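# Untie bag handles and unpack three fruit

## Task

Undo the knot tying the plastic bag's handles together, then take exactly three pieces of fruit out of the bag and rest them on clear table surface, leaving every other fruit inside the bag; nothing may end up off the table.

## Robot and tools

ROBOT AND FRAME
Two arms, left_arm and right_arm. All positions and orientations use the scene frame: origin at table-top height, midway between the nominal bases, roughly 5 to 10 cm in from the near table edge; +x points out across the table, +y toward left_arm, +z up. Image left/right does not match arm names. Calibrated bases: left_arm (+0.008, +0.305, +0.009) m, right_arm (-0.007, -0.301, +0.011) m. On each gripper the fingers extend along its +z axis and close along its y axis; end_effector_position is the spot between the pads, about 1 cm short of the tips. Reported poses can be a few cm off, more at long reach.

MOTION ARGUMENTS (shared by execute_actions and move)
A row is 14 numbers in [-1, 1]: left_arm dx, dy, dz, rx, ry, rz, opening, then right_arm's seven in the same order. Both arms always appear. The six pose numbers are offsets, along scene-frame axes, from that arm's Hand target as it stood when the action or move began; 1.0 equals 0.6 m of travel or 180 degrees of turn. rx, ry, rz form one rotation vector, turning about the Hand target's position. Sending the same offset twice moves twice as far. Sending all six as 0 re-requests the current Hand target (useful when the gripper sits short of it). Opening is absolute: +1 fully open (0.093 m), -1 closed. A 0 in the opening slot is itself a command, so resend the present value to keep a gripper unchanged.

TOOLS
execute_actions(actions, cameras): actions is a list of actions; each action is up to 15 rows, one per 1/30 s control step, with the final row held if fewer are given. Every row counts from the action's starting Hand target, not from the preceding row. Images return only for an empty list or when cameras names them (["all"], [] or names).
move(target, speed, blend, opening_speed, grip_force, blocking, cameras): straight-line paths toward one row, or a list of up to 15 rows, all offsets measured from the same starting Hand targets. speed is m/s, 0.002 to 2.9 (default 0.25), one value or one per target; turning rate is capped at twice that in rad/s. blend in m rounds corners of a list (0 = full stop at each). opening_speed: rate on the -1..+1 scale per second, at least 0.2. grip_force: newtons per pad, 10 to 50, one or one per arm; here the task caps it near 25 to 37 N. blocking=false returns early while the move continues. Paths run at most 10 s, do not avoid obstacles or the other arm, and lag and overshoot more when fast.
wait(seconds 0 to 10): holds last commands; a running move carries on.
stop(): brakes a running move.
zoom_image(camera, region [x0, y0, x1, y1] in pixels, each side at most 504): closer look at the newest image of cam_high, cam_low, cam_left_wrist or cam_right_wrist (all 896x504). cam_high and cam_low sit on a fixed beam behind the arms.
finished_scene(scene): ends the current scene; give its number. Irreversible.

RESULTS
Each result reports per arm end_effector_position (m), end_effector_quat_wxyz, Hand target (the pose the next offsets count from), Tool commands, grip_measured, Joint positions (last entry is finger gap in m, floored at zero), Joint velocities (may be omitted or read within noise when still), joint torques (noisy, include arm weight; joints 1 to 3 wrap at ±28 N m). Action calls also list a few mid-motion positions. move adds a "move:" line: done, off_target, moving, held or fault per arm, plus limits=paced (pose clipped) or limits=held (steps withheld). done means within 10 mm and 2 degrees at rest; it says nothing about contact. MOTOR HOT appears from 75 °C; an OVER-TEMPERATURE FAULT at 90 °C folds that arm away for good.

CONTROL BEHAVIOUR
Commanded orientation is clamped to 40 degrees from the measured one each step; position is favoured over orientation. Grippers often stop short or sag and tilt under friction and weight, so check pose after moves and correct with an extra offset. Tiny moves may fail or go sideways. Joint ranges (rad): waist -2.618 to 3.054, shoulder 0 to 3.142, elbow 0 to 3.142 (straight 2.901), wrist pitch and yaw ±1.571, wrist roll ±2.094.

GRIPPING
grip_measured: +1 open, -1 closed; pads meet near -0.94 and each mm of object width adds about 0.0208. Readings may sit up to 0.02 too open. For a firm hold on a rigid item, command about 0.24 below its width reading; round or soft fruit and thin plastic may need lower. Keep sending the closing value to hold; release with a value well above the width reading. Large sudden closing steps spike the squeeze.

CAUTIONS
Do not drop fruit, release moving items, or let anything leave the table. Avoid fast impacts and hard pushes; never strike the bar under the bases, the plate behind it or the low rail (tops up to 3 cm above the table). Keep the two arms and grippers from touching or squeezing each other. Route around an arm's own base, not near it. To end a push, command the target back beyond the gripper. Limit long stretched holds and unreachable targets to avoid overheating.

Each tool is called after "Emit:" in YAML: its name, and indented under it one key for each argument.

## Session

Emit:
execute_actions:
  actions: []

Scene clock: 0.00 s.
left_arm: end_effector_position=(+0.3860, +0.2623, +0.1078) grip_measured=+1.000 end_effector_quat_wxyz=(+0.585, +0.099, +0.801, -0.074) | right_arm: end_effector_position=(+0.3768, -0.3295, +0.0958) grip_measured=+1.000 end_effector_quat_wxyz=(+0.568, +0.052, +0.817, -0.089)
Joint positions: left_arm=[0.01 1.525 0.331 0.87 0.231 0.063 0.093] | right_arm=[-0.009 1.525 0.338 0.851 0.189 0.024 0.093]
Joint velocities: within noise
Joint torques (N m): no reading
Heat: left arm: 49 °C; right arm: 56 °C.
Hand target: left_arm +0.3861, +0.2627, +0.1068; +0.582, +0.099, +0.804, -0.074 | right_arm +0.3786, -0.3309, +0.1007; +0.573, +0.054, +0.813, -0.090
Tool commands: left_gripper/opening=+1.0 right_gripper/opening=+1.0

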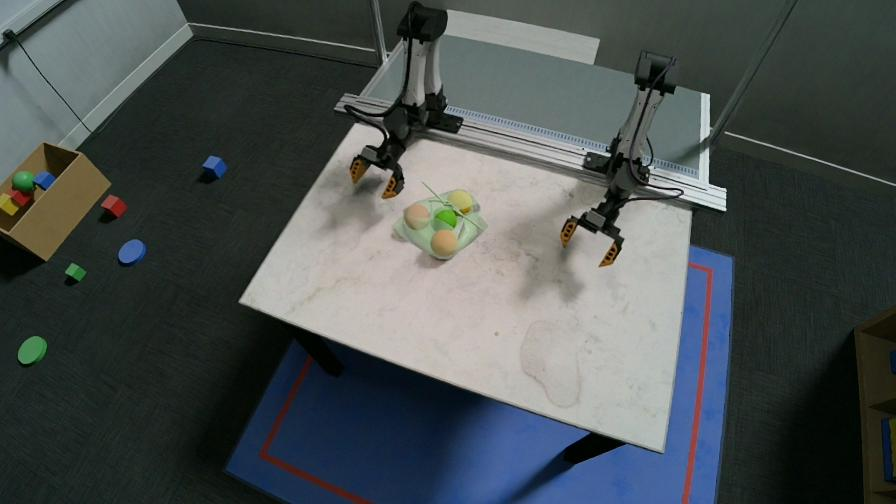

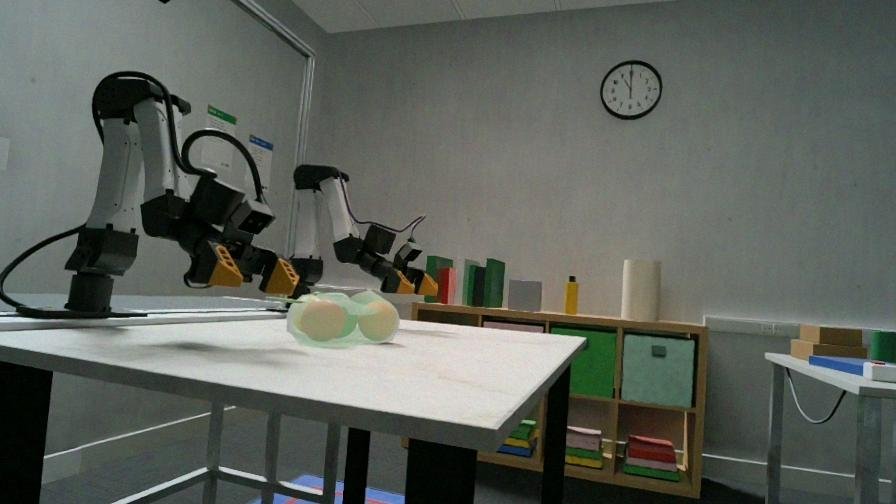

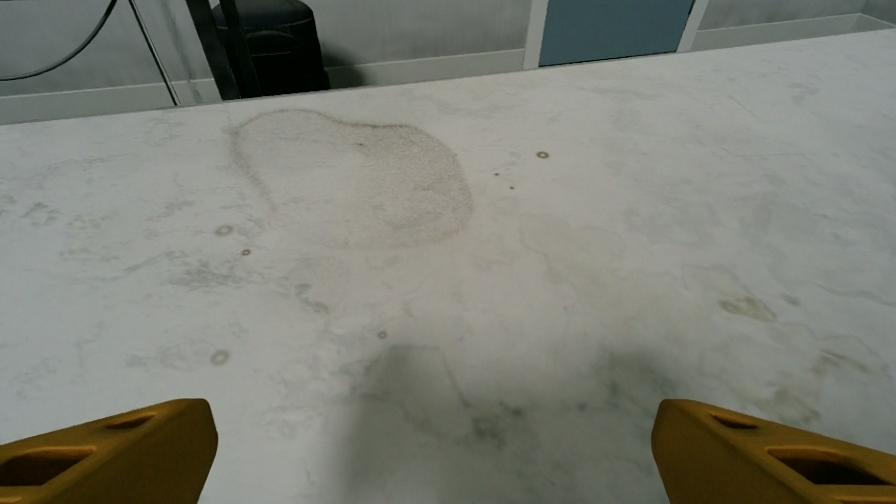

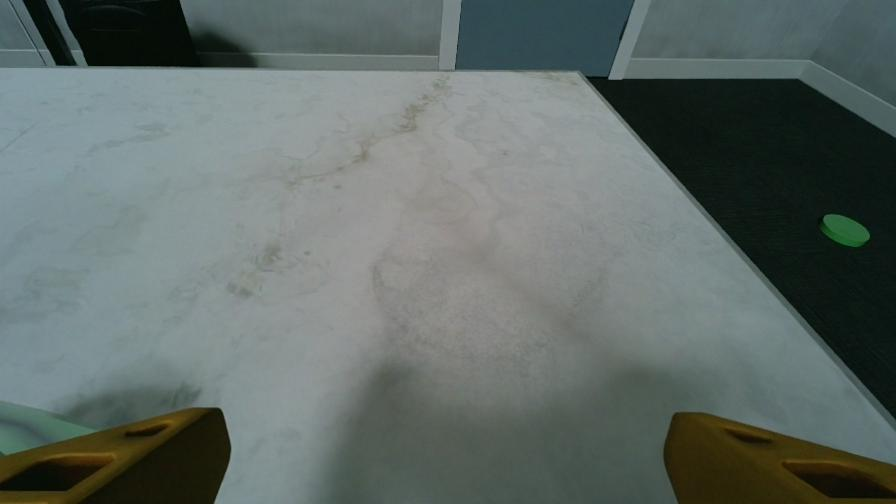

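Emit:
zoom_image:
  camera: "cam_high"
  region: [380, 170, 500, 270]

Emit:
zoom_image:
  camera: "cam_low"
  region: [260, 270, 420, 360]

Scaled by 4.200 from the camera's 896x504 image, which has a finer 1280x720 frame.

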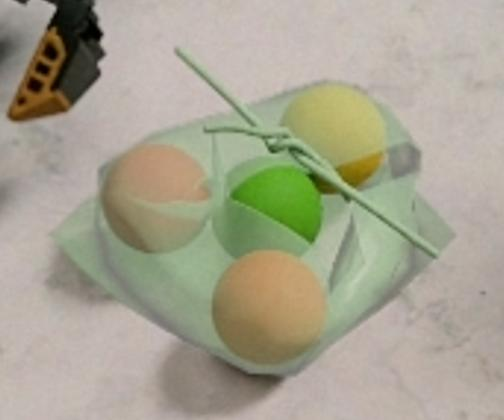

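Scaled by 3.150 from the camera's 896x504 image, which has a finer 1280x720 frame.

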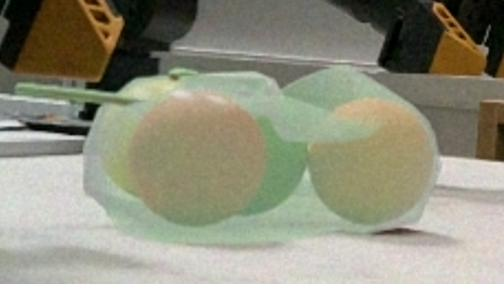

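Emit:
move:
  target: [0,0,0,0,0,0,1,-0.098,0.373,0.28,0.05,0.251,0.047,1]
  speed: 0.3
  cameras: ["cam_right_wrist","cam_high"]

Scene clock: 39.63 s.
left_arm: end_effector_position=(+0.3860, +0.2623, +0.1078) grip_measured=+1.000 end_effector_quat_wxyz=(+0.585, +0.099, +0.801, -0.074) | right_arm: end_effector_position=(+0.3198, -0.1092, +0.2639) grip_measured=+1.000 end_effector_quat_wxyz=(+0.218, -0.003, +0.976, -0.006)
Joint positions: left_arm=[0.01 1.525 0.331 0.87 0.231 0.063 0.093] | right_arm=[0.616 1.668 1.886 -1.385 0.242 0.579 0.093]
Joint torques (N m): left_arm=[0.28 -4.78 5.9 2.31 0.06 -0.03] | right_arm=[-0.23 -6.3 11.48 1.19 0.1 0.07]
Heat: left arm: 56 °C; right arm: 59 °C.
Hand target: left_arm +0.3861, +0.2627, +0.1068; +0.582, +0.099, +0.804, -0.074 | right_arm +0.3199, -0.1071, +0.2685; +0.217, +0.000, +0.976, -0.001
Off the commanded pose: left_arm 0.001 m, 0 deg | right_arm 0.005 m, 1 deg.
move: done
camera_calibration:
cam_right_wrist: T_world_to_cam=[[0.0111074, -0.999802, 0.0164914, -0.117231], [-0.999739, -0.0114331, -0.0197881, 0.363501], [0.0199728, -0.0162673, -0.999668, 0.341547], [0, 0, 0, 1]] pos_world=[0.357886, -0.107495, 0.35056]
Images, in order (width x height): cam_high 896x504, cam_right_wrist 896x504.

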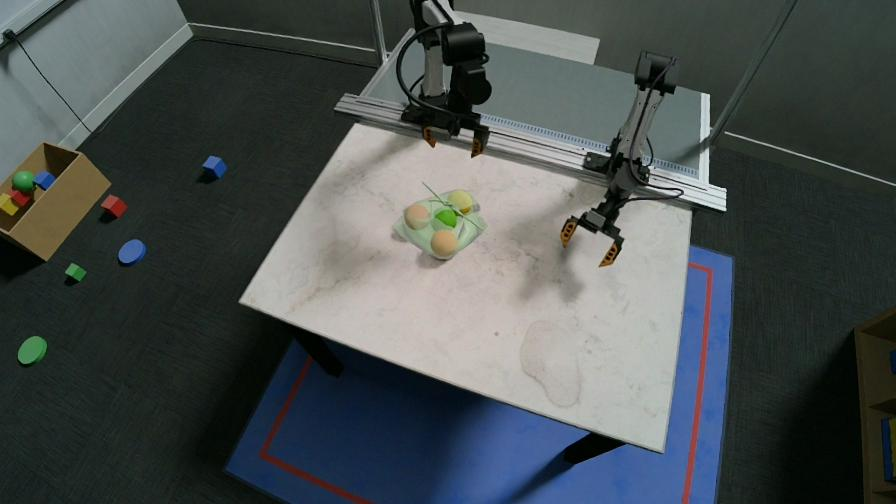

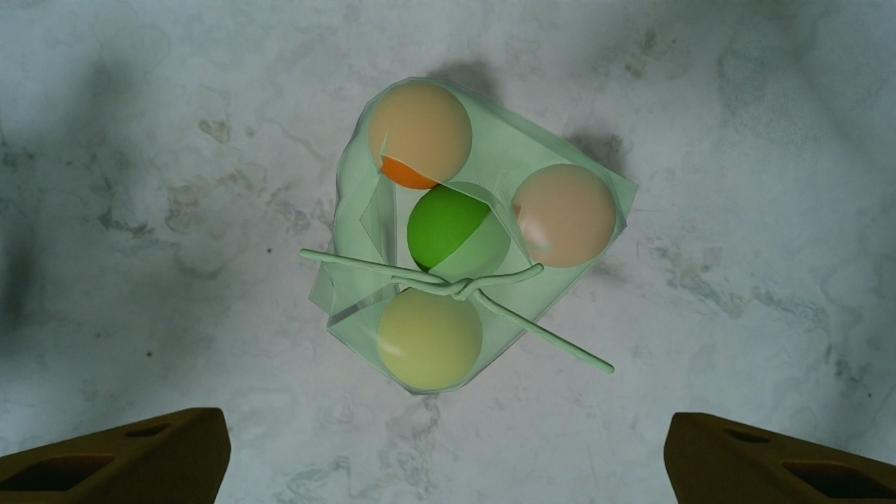

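Emit:
zoom_image:
  camera: "cam_right_wrist"
  region: [290, 220, 630, 400]

Emit:
zoom_image:
  camera: "cam_right_wrist"
  region: [370, 230, 560, 330]

Emit:
zoom_image:
  camera: "cam_right_wrist"
  region: [290, 60, 650, 400]

Scaled by 1.482 from the camera's 896x504 image, which has a finer 1280x720 frame.

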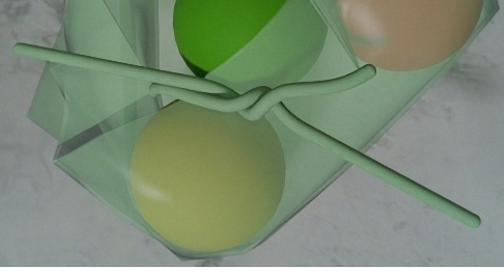

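Scaled by 2.653 from the camera's 896x504 image, which has a finer 1280x720 frame.

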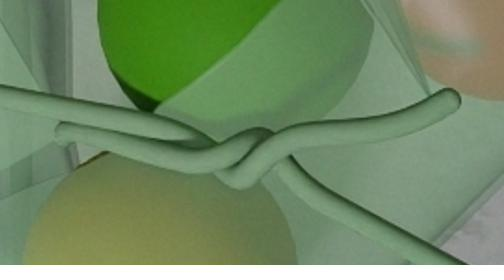

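Scaled by 1.400 from the camera's 896x504 image, which has a finer 1280x720 frame.

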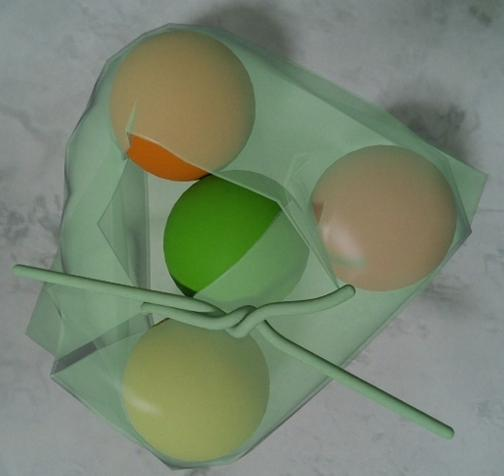

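Emit:
move:
  target: [0,0,0,0,0,0,1,-0.025,-0.02,-0.15,0,0,0,1]
  speed: 0.25
  cameras: ["cam_right_wrist","cam_low"]

Emit:
zoom_image:
  camera: "cam_right_wrist"
  region: [300, 160, 600, 340]

Emit:
zoom_image:
  camera: "cam_low"
  region: [250, 260, 430, 360]

Scene clock: 131.17 s.
left_arm: end_effector_position=(+0.3860, +0.2623, +0.1078) grip_measured=+1.000 end_effector_quat_wxyz=(+0.585, +0.099, +0.801, -0.074) | right_arm: end_effector_position=(+0.3086, -0.1190, +0.1743) grip_measured=+1.000 end_effector_quat_wxyz=(+0.210, -0.002, +0.978, -0.010)
Joint positions: left_arm=[0.01 1.525 0.331 0.87 0.231 0.063 0.093] | right_arm=[0.616 1.548 1.395 -1.033 0.24 0.584 0.093]
Joint torques (N m): left_arm=[0.34 -4.75 5.93 2.33 0.05 -0.02] | right_arm=[-0.08 -9.42 7.23 1.49 0.11 0.06]
Heat: left arm: 58 °C; right arm: 65 °C.
Hand target: left_arm +0.3861, +0.2627, +0.1068; +0.582, +0.099, +0.804, -0.074 | right_arm +0.3049, -0.1191, +0.1787; +0.217, +0.000, +0.976, +0.000
Off the commanded pose: left_arm 0.001 m, 0 deg | right_arm 0.006 m, 1 deg.
move: done
camera_calibration:
cam_right_wrist: T_world_to_cam=[[0.00756329, -0.999679, 0.0241977, -0.125692], [-0.999966, -0.00764262, -0.0031878, 0.348095], [0.00337171, -0.0241728, -0.999702, 0.256205], [0, 0, 0, 1]] pos_world=[0.34817, -0.116798, 0.26028]
Images, in order (width x height): cam_low 896x504, cam_right_wrist 896x504.

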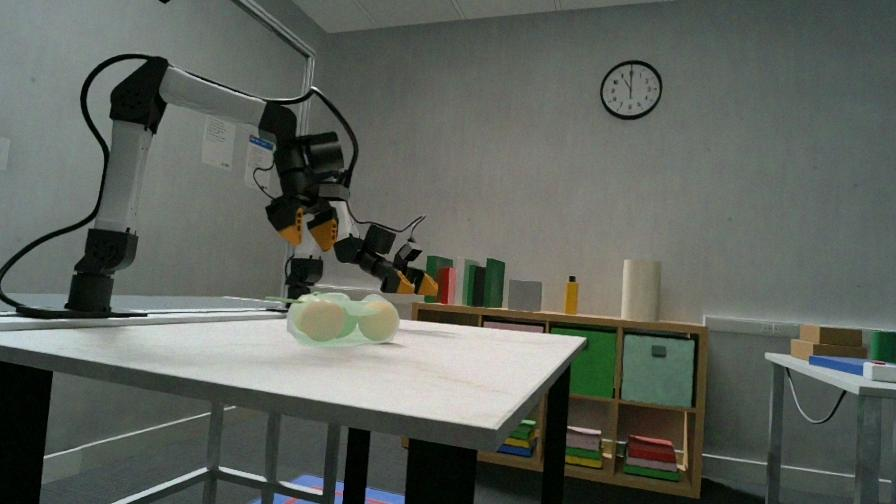

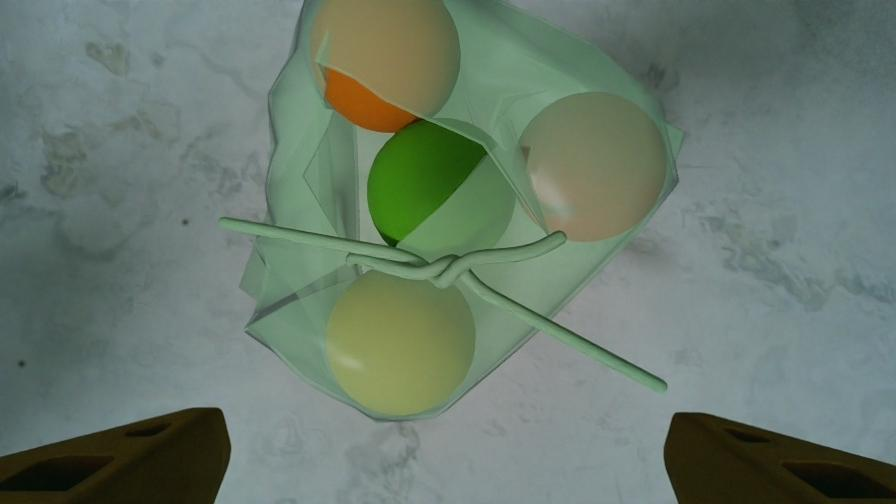

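Scaled by 1.680 from the camera's 896x504 image, which has a finer 1280x720 frame.

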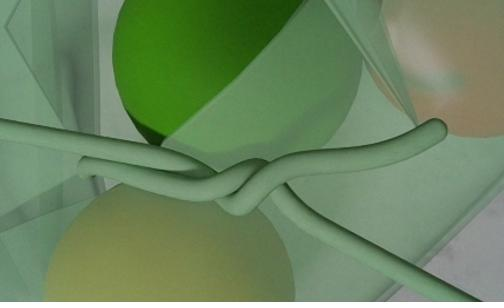

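Scaled by 2.800 from the camera's 896x504 image, which has a finer 1280x720 frame.

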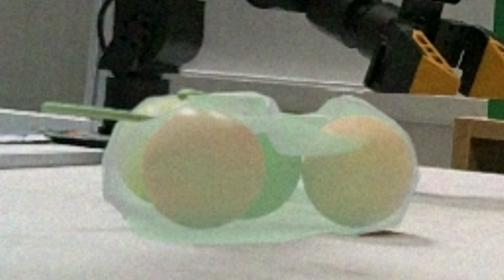

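Emit:
move:
  target: [0,0,0,0,0,0,1,0.07,-0.078,-0.03,0,0,0.5,-0.1]
  speed: 0.3
  cameras: ["cam_right_wrist","cam_high"]

Scene clock: 189.70 s.
left_arm: end_effector_position=(+0.3860, +0.2623, +0.1078) grip_measured=+1.000 end_effector_quat_wxyz=(+0.585, +0.099, +0.801, -0.074) | right_arm: end_effector_position=(+0.3433, -0.1647, +0.1569) grip_measured=-0.099 end_effector_quat_wxyz=(-0.151, +0.691, -0.691, -0.148)
Joint positions: left_arm=[0.01 1.525 0.331 0.87 0.231 0.063 0.093] | right_arm=[0.147 1.823 1.644 -1.283 -0.459 -1.396 0.04]
Joint torques (N m): left_arm=[0.36 -4.72 5.91 2.31 0.07 -0.02] | right_arm=[-0.88 -7.3 11.6 0.48 -0.41 -0.06]
Heat: left arm: 58 °C; right arm: 60 °C.
Hand target: left_arm +0.3861, +0.2627, +0.1068; +0.582, +0.099, +0.804, -0.074 | right_arm +0.3470, -0.1659, +0.1606; -0.153, +0.690, -0.691, -0.153
Off the commanded pose: left_arm 0.001 m, 0 deg | right_arm 0.005 m, 1 deg.
move: done
camera_calibration:
cam_right_wrist: T_world_to_cam=[[0.999937, 0.00847241, 0.00742664, -0.343205], [0.0085208, -0.999943, -0.00650894, -0.126756], [0.00737106, 0.00657181, -0.999951, 0.241361], [0, 0, 0, 1]] pos_world=[0.342484, -0.125427, 0.243073]
Images, in order (width x height): cam_high 896x504, cam_right_wrist 896x504.

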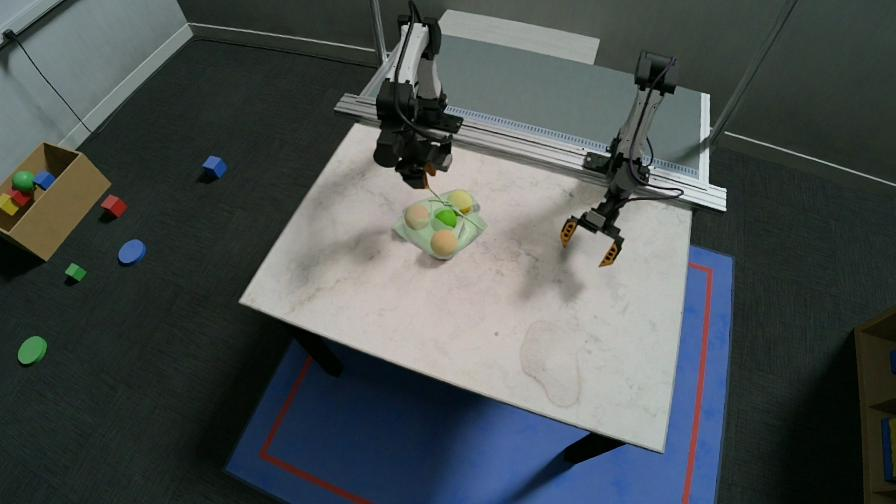

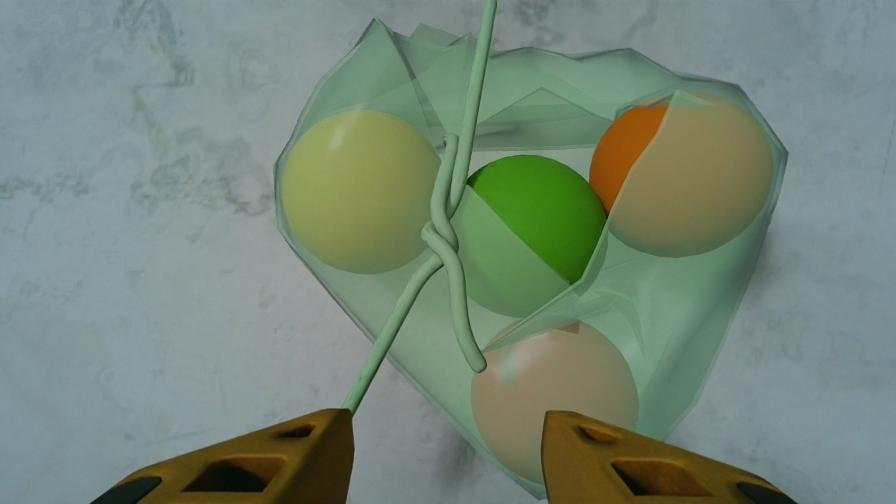

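Emit:
zoom_image:
  camera: "cam_right_wrist"
  region: [380, 110, 540, 390]

Scaled by 1.800 from the camera's 896x504 image, which has a finer 1280x720 frame.

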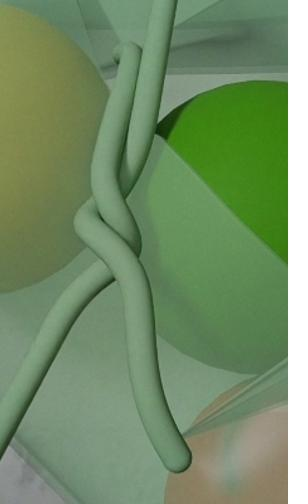

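Emit:
move:
  target: [0,0,0,0,0,0,1,0.0095,0.028,-0.112,0,0,0,-0.1]
  speed: 0.12
  cameras: ["cam_right_wrist","cam_low"]

Scene clock: 222.80 s.
left_arm: end_effector_position=(+0.3860, +0.2623, +0.1078) grip_measured=+1.000 end_effector_quat_wxyz=(+0.585, +0.099, +0.801, -0.074) | right_arm: end_effector_position=(+0.3544, -0.1501, +0.1006) grip_measured=-0.099 end_effector_quat_wxyz=(-0.158, +0.693, -0.688, -0.146)
Joint positions: left_arm=[0.01 1.525 0.331 0.87 0.231 0.063 0.093] | right_arm=[0.186 1.875 1.486 -1.04 -0.46 -1.356 0.04]
Joint torques (N m): left_arm=[0.32 -4.78 5.9 2.32 0.06 -0.03] | right_arm=[0.06 -8.14 7.1 0.86 -0.37 0.08]
Heat: left arm: 59 °C; right arm: 61 °C.
Hand target: left_arm +0.3861, +0.2627, +0.1068; +0.582, +0.099, +0.804, -0.074 | right_arm +0.3526, -0.1490, +0.0935; -0.154, +0.690, -0.691, -0.153
Off the commanded pose: left_arm 0.001 m, 0 deg | right_arm 0.007 m, 1 deg.
move: done
camera_calibration:
cam_right_wrist: T_world_to_cam=[[0.999686, 0.0121249, 0.0219429, -0.354842], [0.0124405, -0.99982, -0.0143045, -0.113304], [0.0217655, 0.014573, -0.999657, 0.180963], [0, 0, 0, 1]] pos_world=[0.352202, -0.111619, 0.187067]
Images, in order (width x height): cam_low 896x504, cam_right_wrist 896x504.

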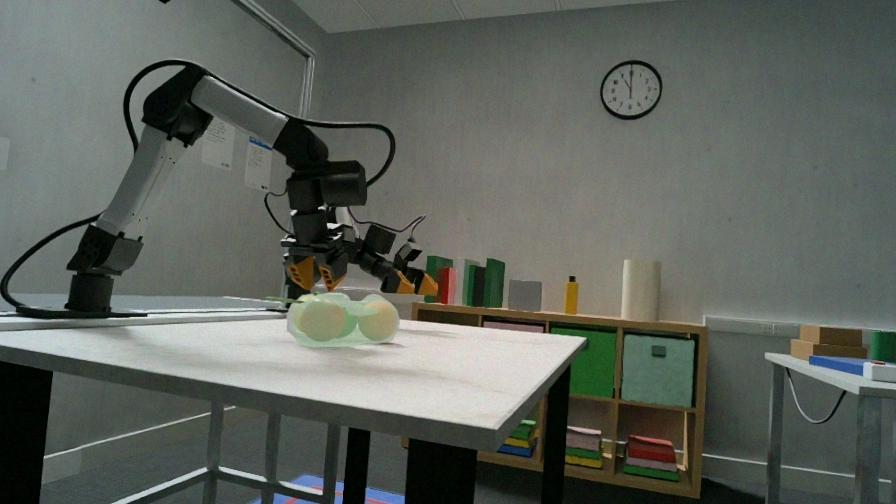

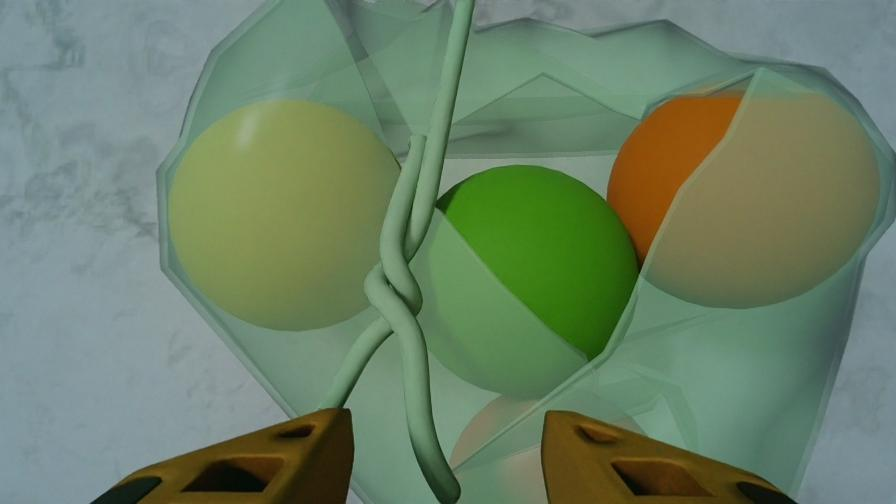

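Emit:
move:
  target: [0,0,0,0,0,0,1,-0.009,0.003,-0.034,0,0,0,-0.1]
  speed: 0.1
  cameras: ["cam_right_wrist","cam_low"]

Scene clock: 234.50 s.
left_arm: end_effector_position=(+0.3860, +0.2623, +0.1078) grip_measured=+1.000 end_effector_quat_wxyz=(+0.585, +0.099, +0.801, -0.074) | right_arm: end_effector_position=(+0.3499, -0.1481, +0.0805) grip_measured=-0.099 end_effector_quat_wxyz=(-0.159, +0.693, -0.688, -0.147)
Joint positions: left_arm=[0.01 1.525 0.331 0.87 0.231 0.063 0.093] | right_arm=[0.196 1.875 1.404 -0.953 -0.46 -1.345 0.04]
Joint torques (N m): left_arm=[0.34 -4.79 5.94 2.33 0.07 -0.02] | right_arm=[0.12 -8.06 6.71 0.9 -0.33 0.07]
Heat: left arm: 59 °C; right arm: 60 °C.
Hand target: left_arm +0.3861, +0.2627, +0.1068; +0.582, +0.099, +0.804, -0.074 | right_arm +0.3471, -0.1472, +0.0731; -0.153, +0.690, -0.691, -0.153
Off the commanded pose: left_arm 0.001 m, 0 deg | right_arm 0.008 m, 1 deg.
move: done
camera_calibration:
cam_right_wrist: T_world_to_cam=[[0.999676, 0.0117807, 0.022557, -0.349963], [0.012141, -0.9998, -0.0159036, -0.11126], [0.0223652, 0.0161723, -0.999619, 0.160902], [0, 0, 0, 1]] pos_world=[0.347602, -0.109717, 0.166965]
Images, in order (width x height): cam_low 896x504, cam_right_wrist 896x504.

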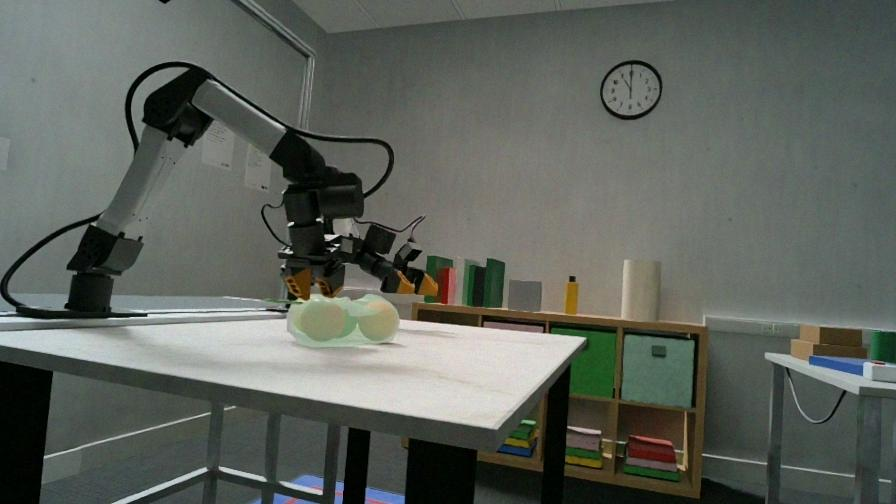

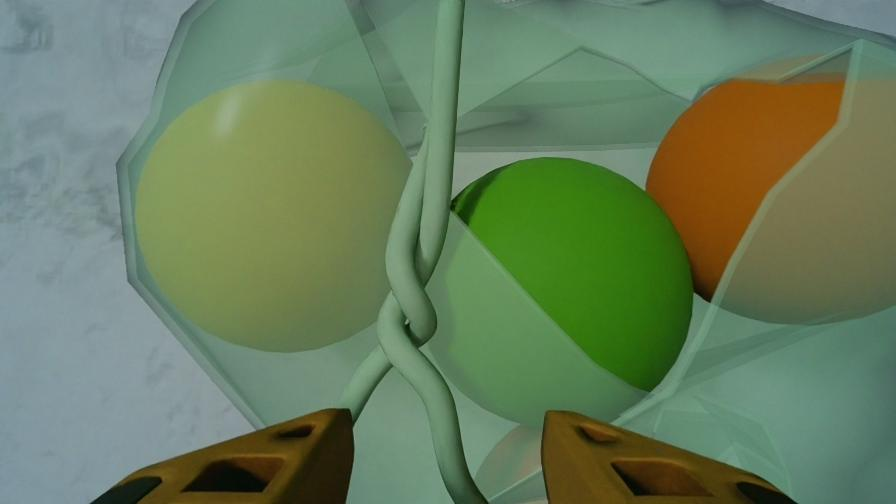

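Emit:
move:
  target: [0,0,0,0,0,0,1,-0.003,0,-0.008,0,0,0,-1]
  speed: 0.1
  opening_speed: 0.5
  cameras: ["cam_right_wrist","cam_low"]

Emit:
zoom_image:
  camera: "cam_low"
  region: [250, 250, 430, 350]

Scene clock: 253.47 s.
left_arm: end_effector_position=(+0.3860, +0.2623, +0.1078) grip_measured=+1.000 end_effector_quat_wxyz=(+0.585, +0.099, +0.801, -0.074) | right_arm: end_effector_position=(+0.3489, -0.1485, +0.0756) grip_measured=-0.918 end_effector_quat_wxyz=(-0.160, +0.692, -0.688, -0.146)
Joint positions: left_arm=[0.01 1.525 0.331 0.87 0.231 0.063 0.093] | right_arm=[0.196 1.875 1.384 -0.931 -0.46 -1.343 0.001]
Joint torques (N m): left_arm=[0.28 -4.75 5.93 2.33 0.06 -0.02] | right_arm=[0.1 -8.18 6.69 0.93 -0.34 0.06]
Heat: left arm: 59 °C; right arm: 60 °C.
Hand target: left_arm +0.3861, +0.2627, +0.1068; +0.582, +0.099, +0.804, -0.074 | right_arm +0.3454, -0.1472, +0.0683; -0.153, +0.690, -0.691, -0.153
Off the commanded pose: left_arm 0.001 m, 0 deg | right_arm 0.008 m, 1 deg.
move: done
camera_calibration:
cam_right_wrist: T_world_to_cam=[[0.999678, 0.0101641, 0.0232385, -0.349238], [0.0105428, -0.999813, -0.0162331, -0.111119], [0.0230691, 0.0164729, -0.999598, 0.155915], [0, 0, 0, 1]] pos_world=[0.346701, -0.110117, 0.162165]
Images, in order (width x height): cam_low 896x504, cam_right_wrist 896x504.

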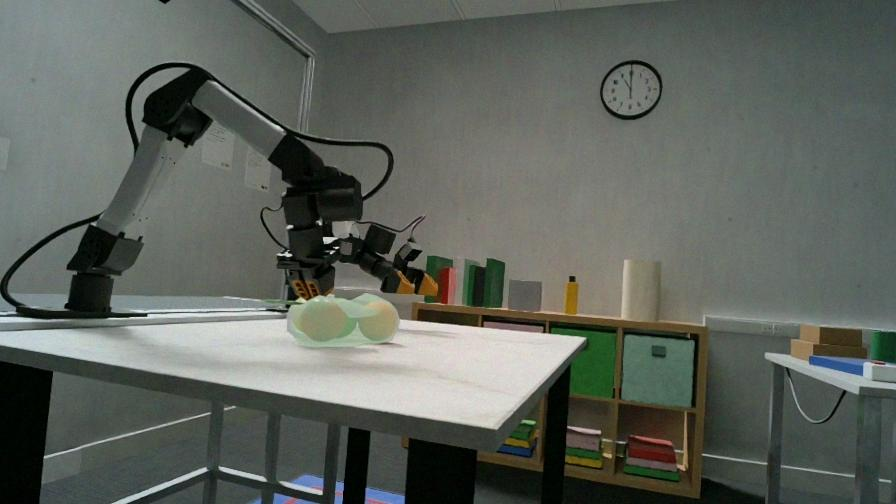

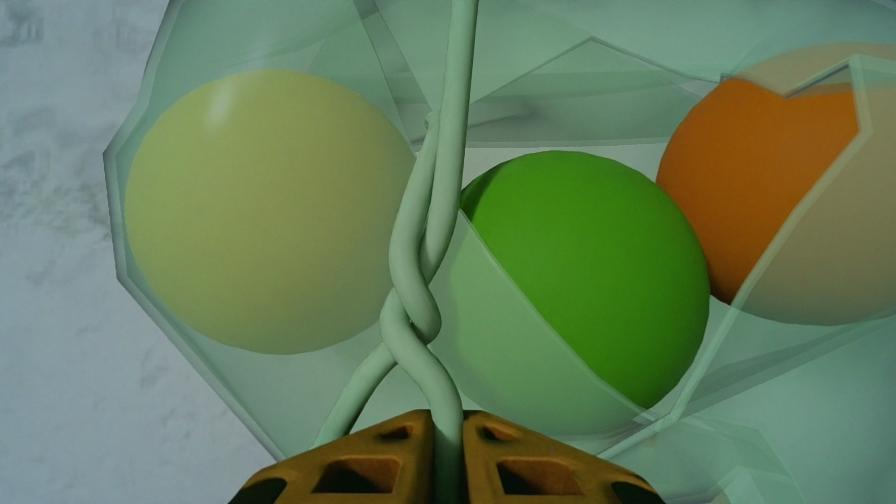

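Scaled by 2.800 from the camera's 896x504 image, which has a finer 1280x720 frame.

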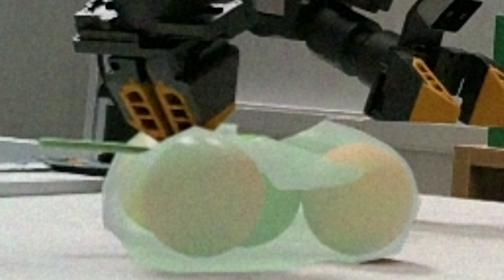

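Emit:
move:
  target: [0,0,0,0,0,0,1,0,-0.05,0.05,0,0,0,-1]
  speed: 0.06
  cameras: ["cam_right_wrist","cam_low","cam_high"]

Emit:
zoom_image:
  camera: "cam_low"
  region: [250, 250, 430, 350]

Scene clock: 260.20 s.
left_arm: end_effector_position=(+0.3860, +0.2623, +0.1078) grip_measured=+1.000 end_effector_quat_wxyz=(+0.585, +0.099, +0.801, -0.074) | right_arm: end_effector_position=(+0.3412, -0.1761, +0.0818) grip_measured=-0.918 end_effector_quat_wxyz=(-0.138, +0.689, -0.693, -0.159)
Joint positions: left_arm=[0.01 1.525 0.331 0.87 0.231 0.063 0.093] | right_arm=[0.123 1.875 1.411 -1.045 -0.463 -1.424 0.001]
Joint torques (N m): left_arm=[0.35 -4.75 5.96 2.31 0.04 -0.03] | right_arm=[-0.91 -11.49 10.97 0.29 -0.42 -0.05]
Heat: left arm: 59 °C; right arm: 60 °C.
Hand target: left_arm +0.3861, +0.2627, +0.1068; +0.582, +0.099, +0.804, -0.074 | right_arm +0.3454, -0.1772, +0.0983; -0.153, +0.690, -0.691, -0.153
Off the commanded pose: left_arm 0.001 m, 0 deg | right_arm 0.017 m, 2 deg.
move: off_target (right_arm)
camera_calibration:
cam_right_wrist: T_world_to_cam=[[0.99962, 0.0085777, -0.0261968, -0.337555], [0.00847587, -0.999956, -0.00399572, -0.138862], [-0.0262299, 0.00377216, -0.999649, 0.17723], [0, 0, 0, 1]] pos_world=[0.343253, -0.136629, 0.16777]
Images, in order (width x height): cam_high 896x504, cam_low 896x504, cam_right_wrist 896x504.

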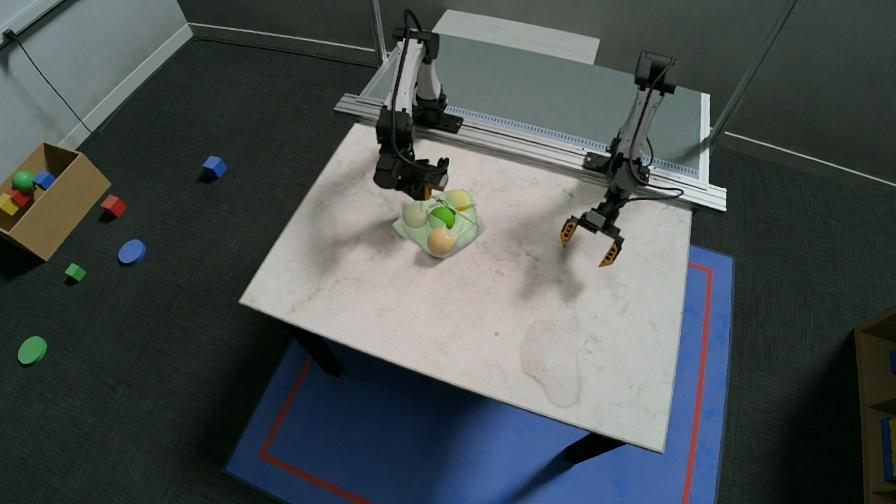

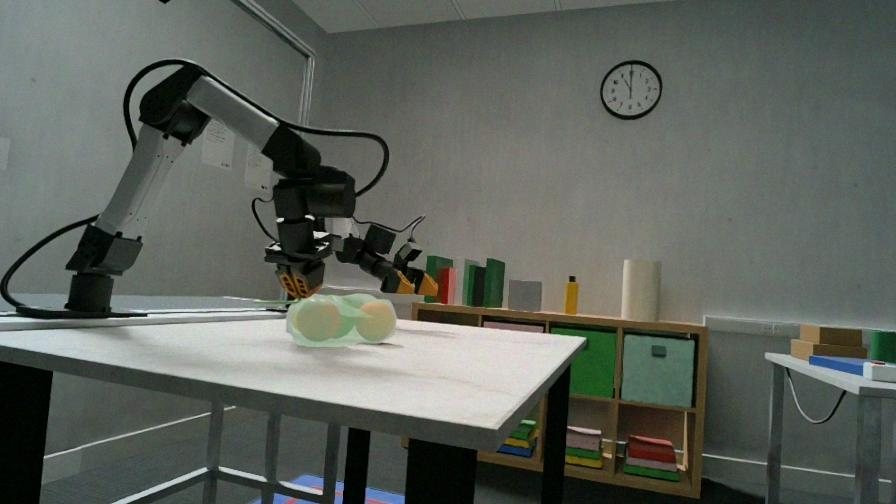

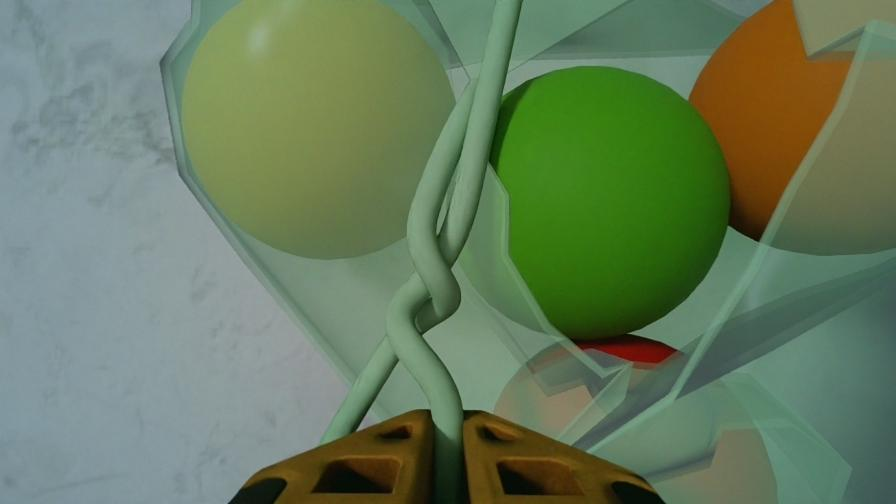

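Scaled by 2.800 from the camera's 896x504 image, which has a finer 1280x720 frame.

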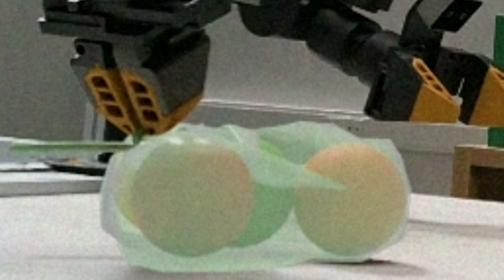

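Emit:
move:
  target: [0,0,0,0,0,0,1,0,-0.05,0.05,0,0,0,-1]
  speed: 0.06
  cameras: ["cam_right_wrist","cam_low","cam_high"]

Emit:
zoom_image:
  camera: "cam_high"
  region: [380, 160, 500, 270]

Emit:
zoom_image:
  camera: "cam_low"
  region: [250, 250, 430, 350]

Scene clock: 271.37 s.
left_arm: end_effector_position=(+0.3860, +0.2623, +0.1078) grip_measured=+1.000 end_effector_quat_wxyz=(+0.585, +0.099, +0.801, -0.074) | right_arm: end_effector_position=(+0.3422, -0.2059, +0.1074) grip_measured=-0.918 end_effector_quat_wxyz=(-0.134, +0.688, -0.694, -0.165)
Joint positions: left_arm=[0.01 1.525 0.331 0.87 0.231 0.063 0.093] | right_arm=[0.034 1.875 1.509 -1.202 -0.469 -1.525 0.001]
Joint torques (N m): left_arm=[0.34 -4.79 5.91 2.32 0.05 -0.02] | right_arm=[-0.9 -12.59 10.88 0.13 -0.44 -0.08]
Heat: left arm: 59 °C; right arm: 62 °C.
Hand target: left_arm +0.3861, +0.2627, +0.1068; +0.582, +0.099, +0.804, -0.074 | right_arm +0.3453, -0.2073, +0.1283; -0.153, +0.690, -0.691, -0.153
Off the commanded pose: left_arm 0.001 m, 0 deg | right_arm 0.021 m, 3 deg.
move: off_target (right_arm)
camera_calibration:
cam_right_wrist: T_world_to_cam=[[0.999138, 0.00878035, -0.0405798, -0.335929], [0.00855904, -0.999948, -0.00562411, -0.168389], [-0.0406271, 0.00527194, -0.99916, 0.20822], [0, 0, 0, 1]] pos_world=[0.34554, -0.166528, 0.193466]
Images, in order (width x height): cam_high 896x504, cam_low 896x504, cam_right_wrist 896x504.

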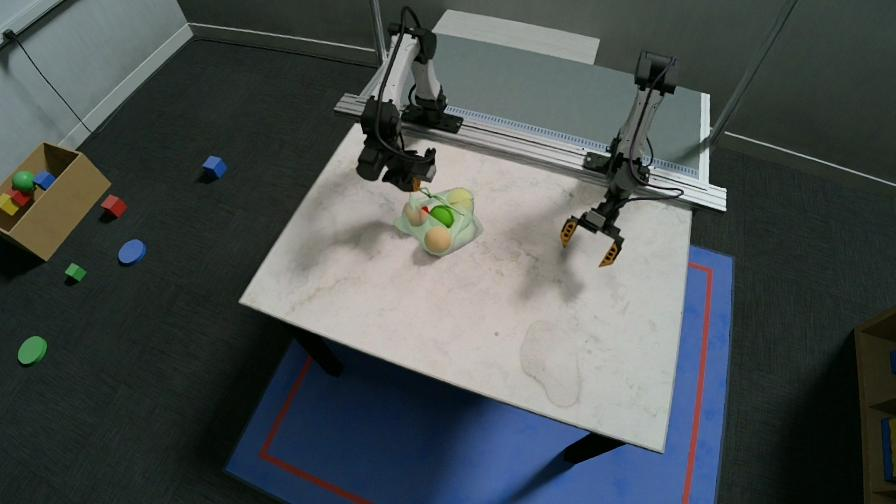

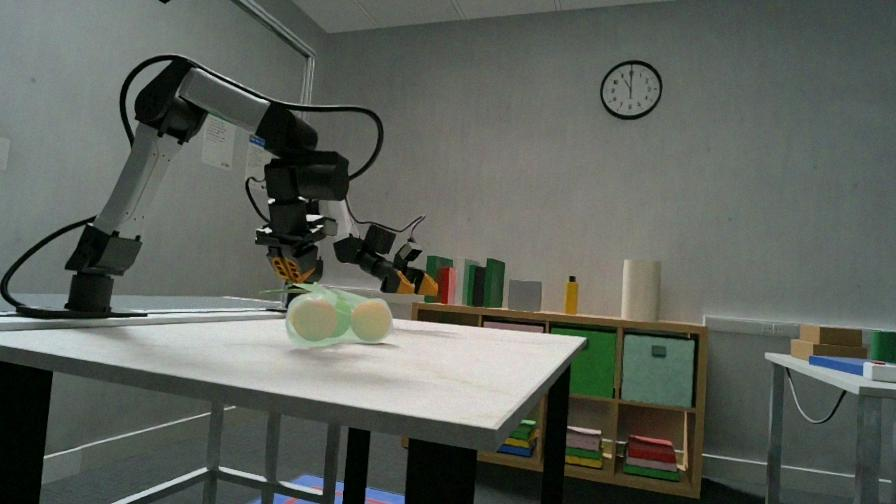

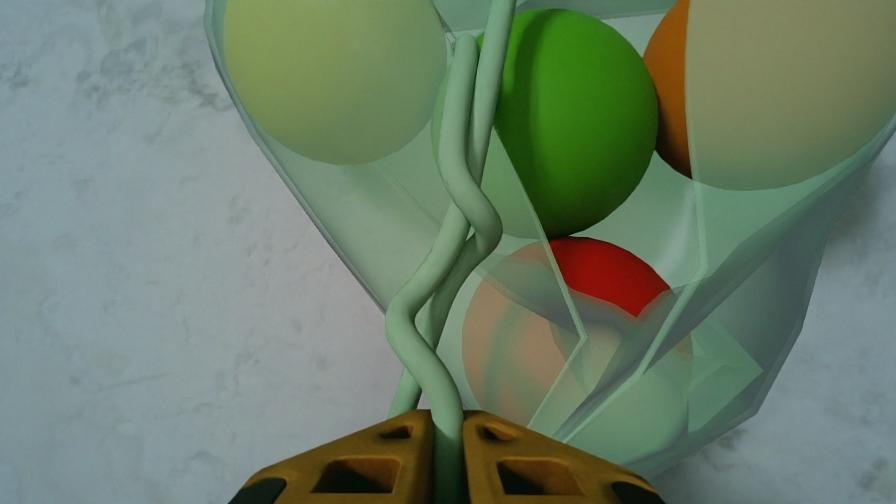

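Scaled by 4.200 from the camera's 896x504 image, which has a finer 1280x720 frame.

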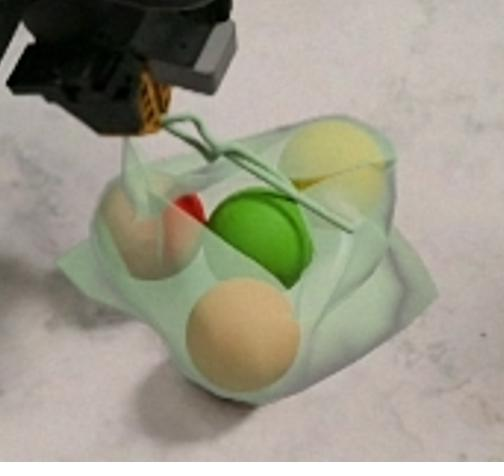

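Scaled by 2.800 from the camera's 896x504 image, which has a finer 1280x720 frame.

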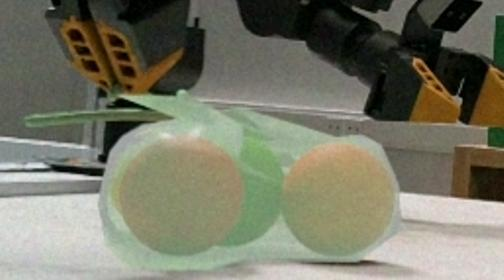

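Emit:
move:
  target: [0,0,0,0,0,0,1,0,-0.06,0.06,0,0,0,-1]
  speed: 0.06
  cameras: ["cam_right_wrist","cam_low","cam_high"]

Emit:
zoom_image:
  camera: "cam_high"
  region: [380, 160, 500, 270]

Emit:
zoom_image:
  camera: "cam_low"
  region: [250, 250, 430, 350]

Scene clock: 284.10 s.
left_arm: end_effector_position=(+0.3860, +0.2623, +0.1078) grip_measured=+1.000 end_effector_quat_wxyz=(+0.585, +0.099, +0.801, -0.074) | right_arm: end_effector_position=(+0.3438, -0.2406, +0.1497) grip_measured=-0.918 end_effector_quat_wxyz=(-0.141, +0.689, -0.692, -0.162)
Joint positions: left_arm=[0.01 1.525 0.331 0.87 0.231 0.063 0.093] | right_arm=[-0.074 1.875 1.669 -1.403 -0.474 -1.648 0.001]
Joint torques (N m): left_arm=[0.34 -4.78 5.97 2.32 0.05 -0.04] | right_arm=[-1.13 -10.63 11.11 0.07 -0.38 -0.11]
Heat: left arm: 59 °C; right arm: 62 °C.
Hand target: left_arm +0.3861, +0.2627, +0.1068; +0.582, +0.099, +0.804, -0.074 | right_arm +0.3454, -0.2433, +0.1643; -0.153, +0.690, -0.691, -0.153
Off the commanded pose: left_arm 0.001 m, 0 deg | right_arm 0.015 m, 2 deg.
move: off_target (right_arm)
camera_calibration:
cam_right_wrist: T_world_to_cam=[[0.99961, 0.0108786, -0.025705, -0.337357], [0.0105742, -0.999873, -0.0119493, -0.202631], [-0.0258317, 0.0116729, -0.999598, 0.247254], [0, 0, 0, 1]] pos_world=[0.345756, -0.201822, 0.236061]
Images, in order (width x height): cam_high 896x504, cam_low 896x504, cam_right_wrist 896x504.

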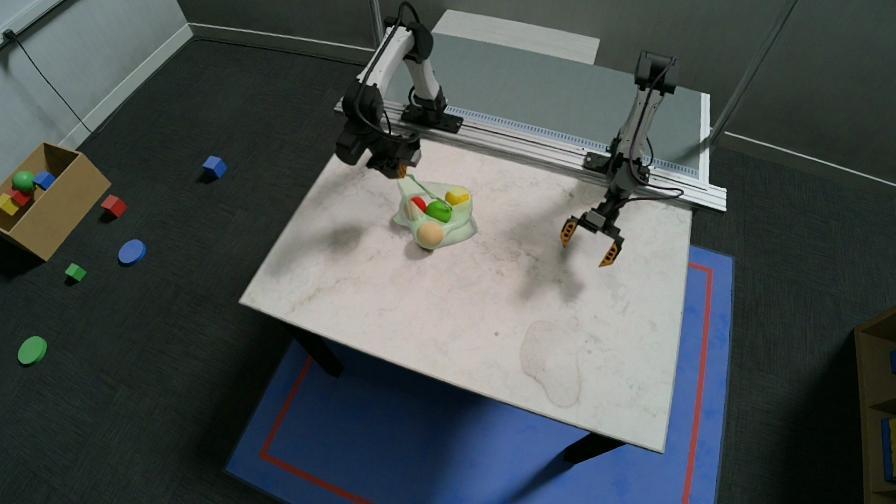

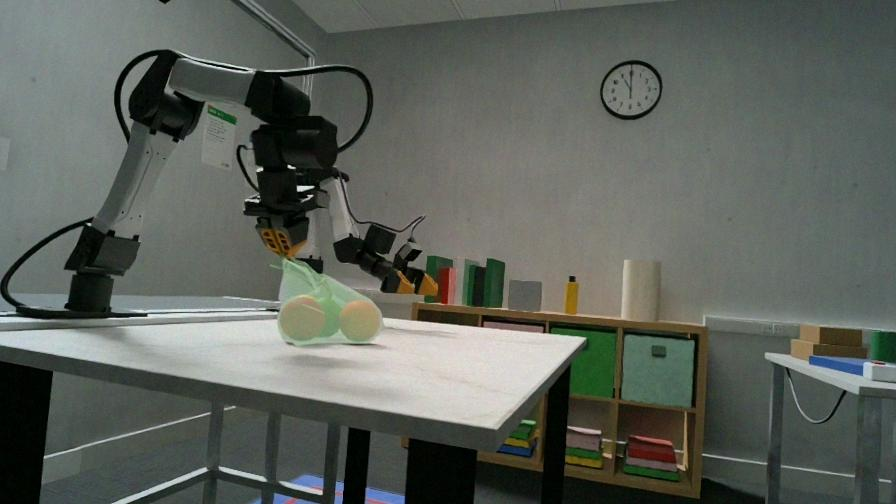

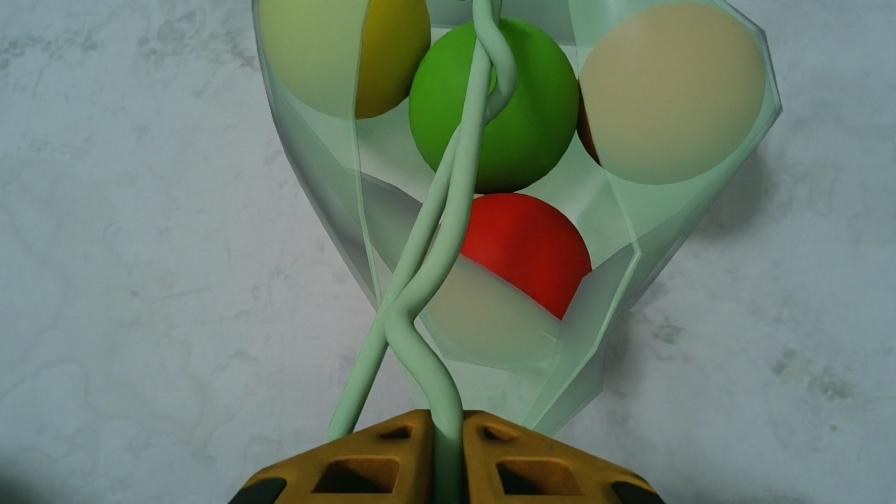

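Scaled by 4.200 from the camera's 896x504 image, which has a finer 1280x720 frame.

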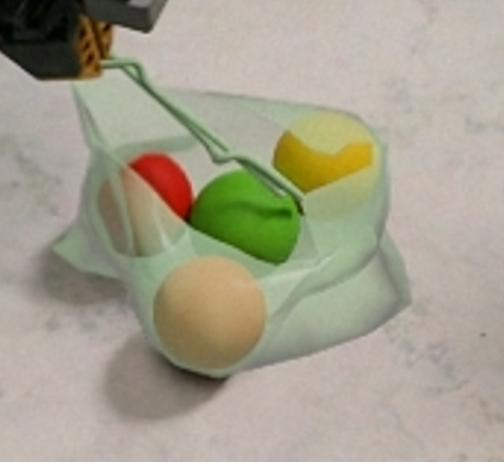

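Scaled by 2.800 from the camera's 896x504 image, which has a finer 1280x720 frame.

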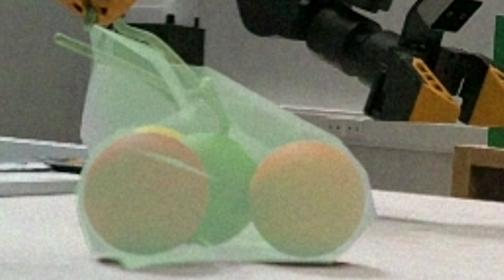

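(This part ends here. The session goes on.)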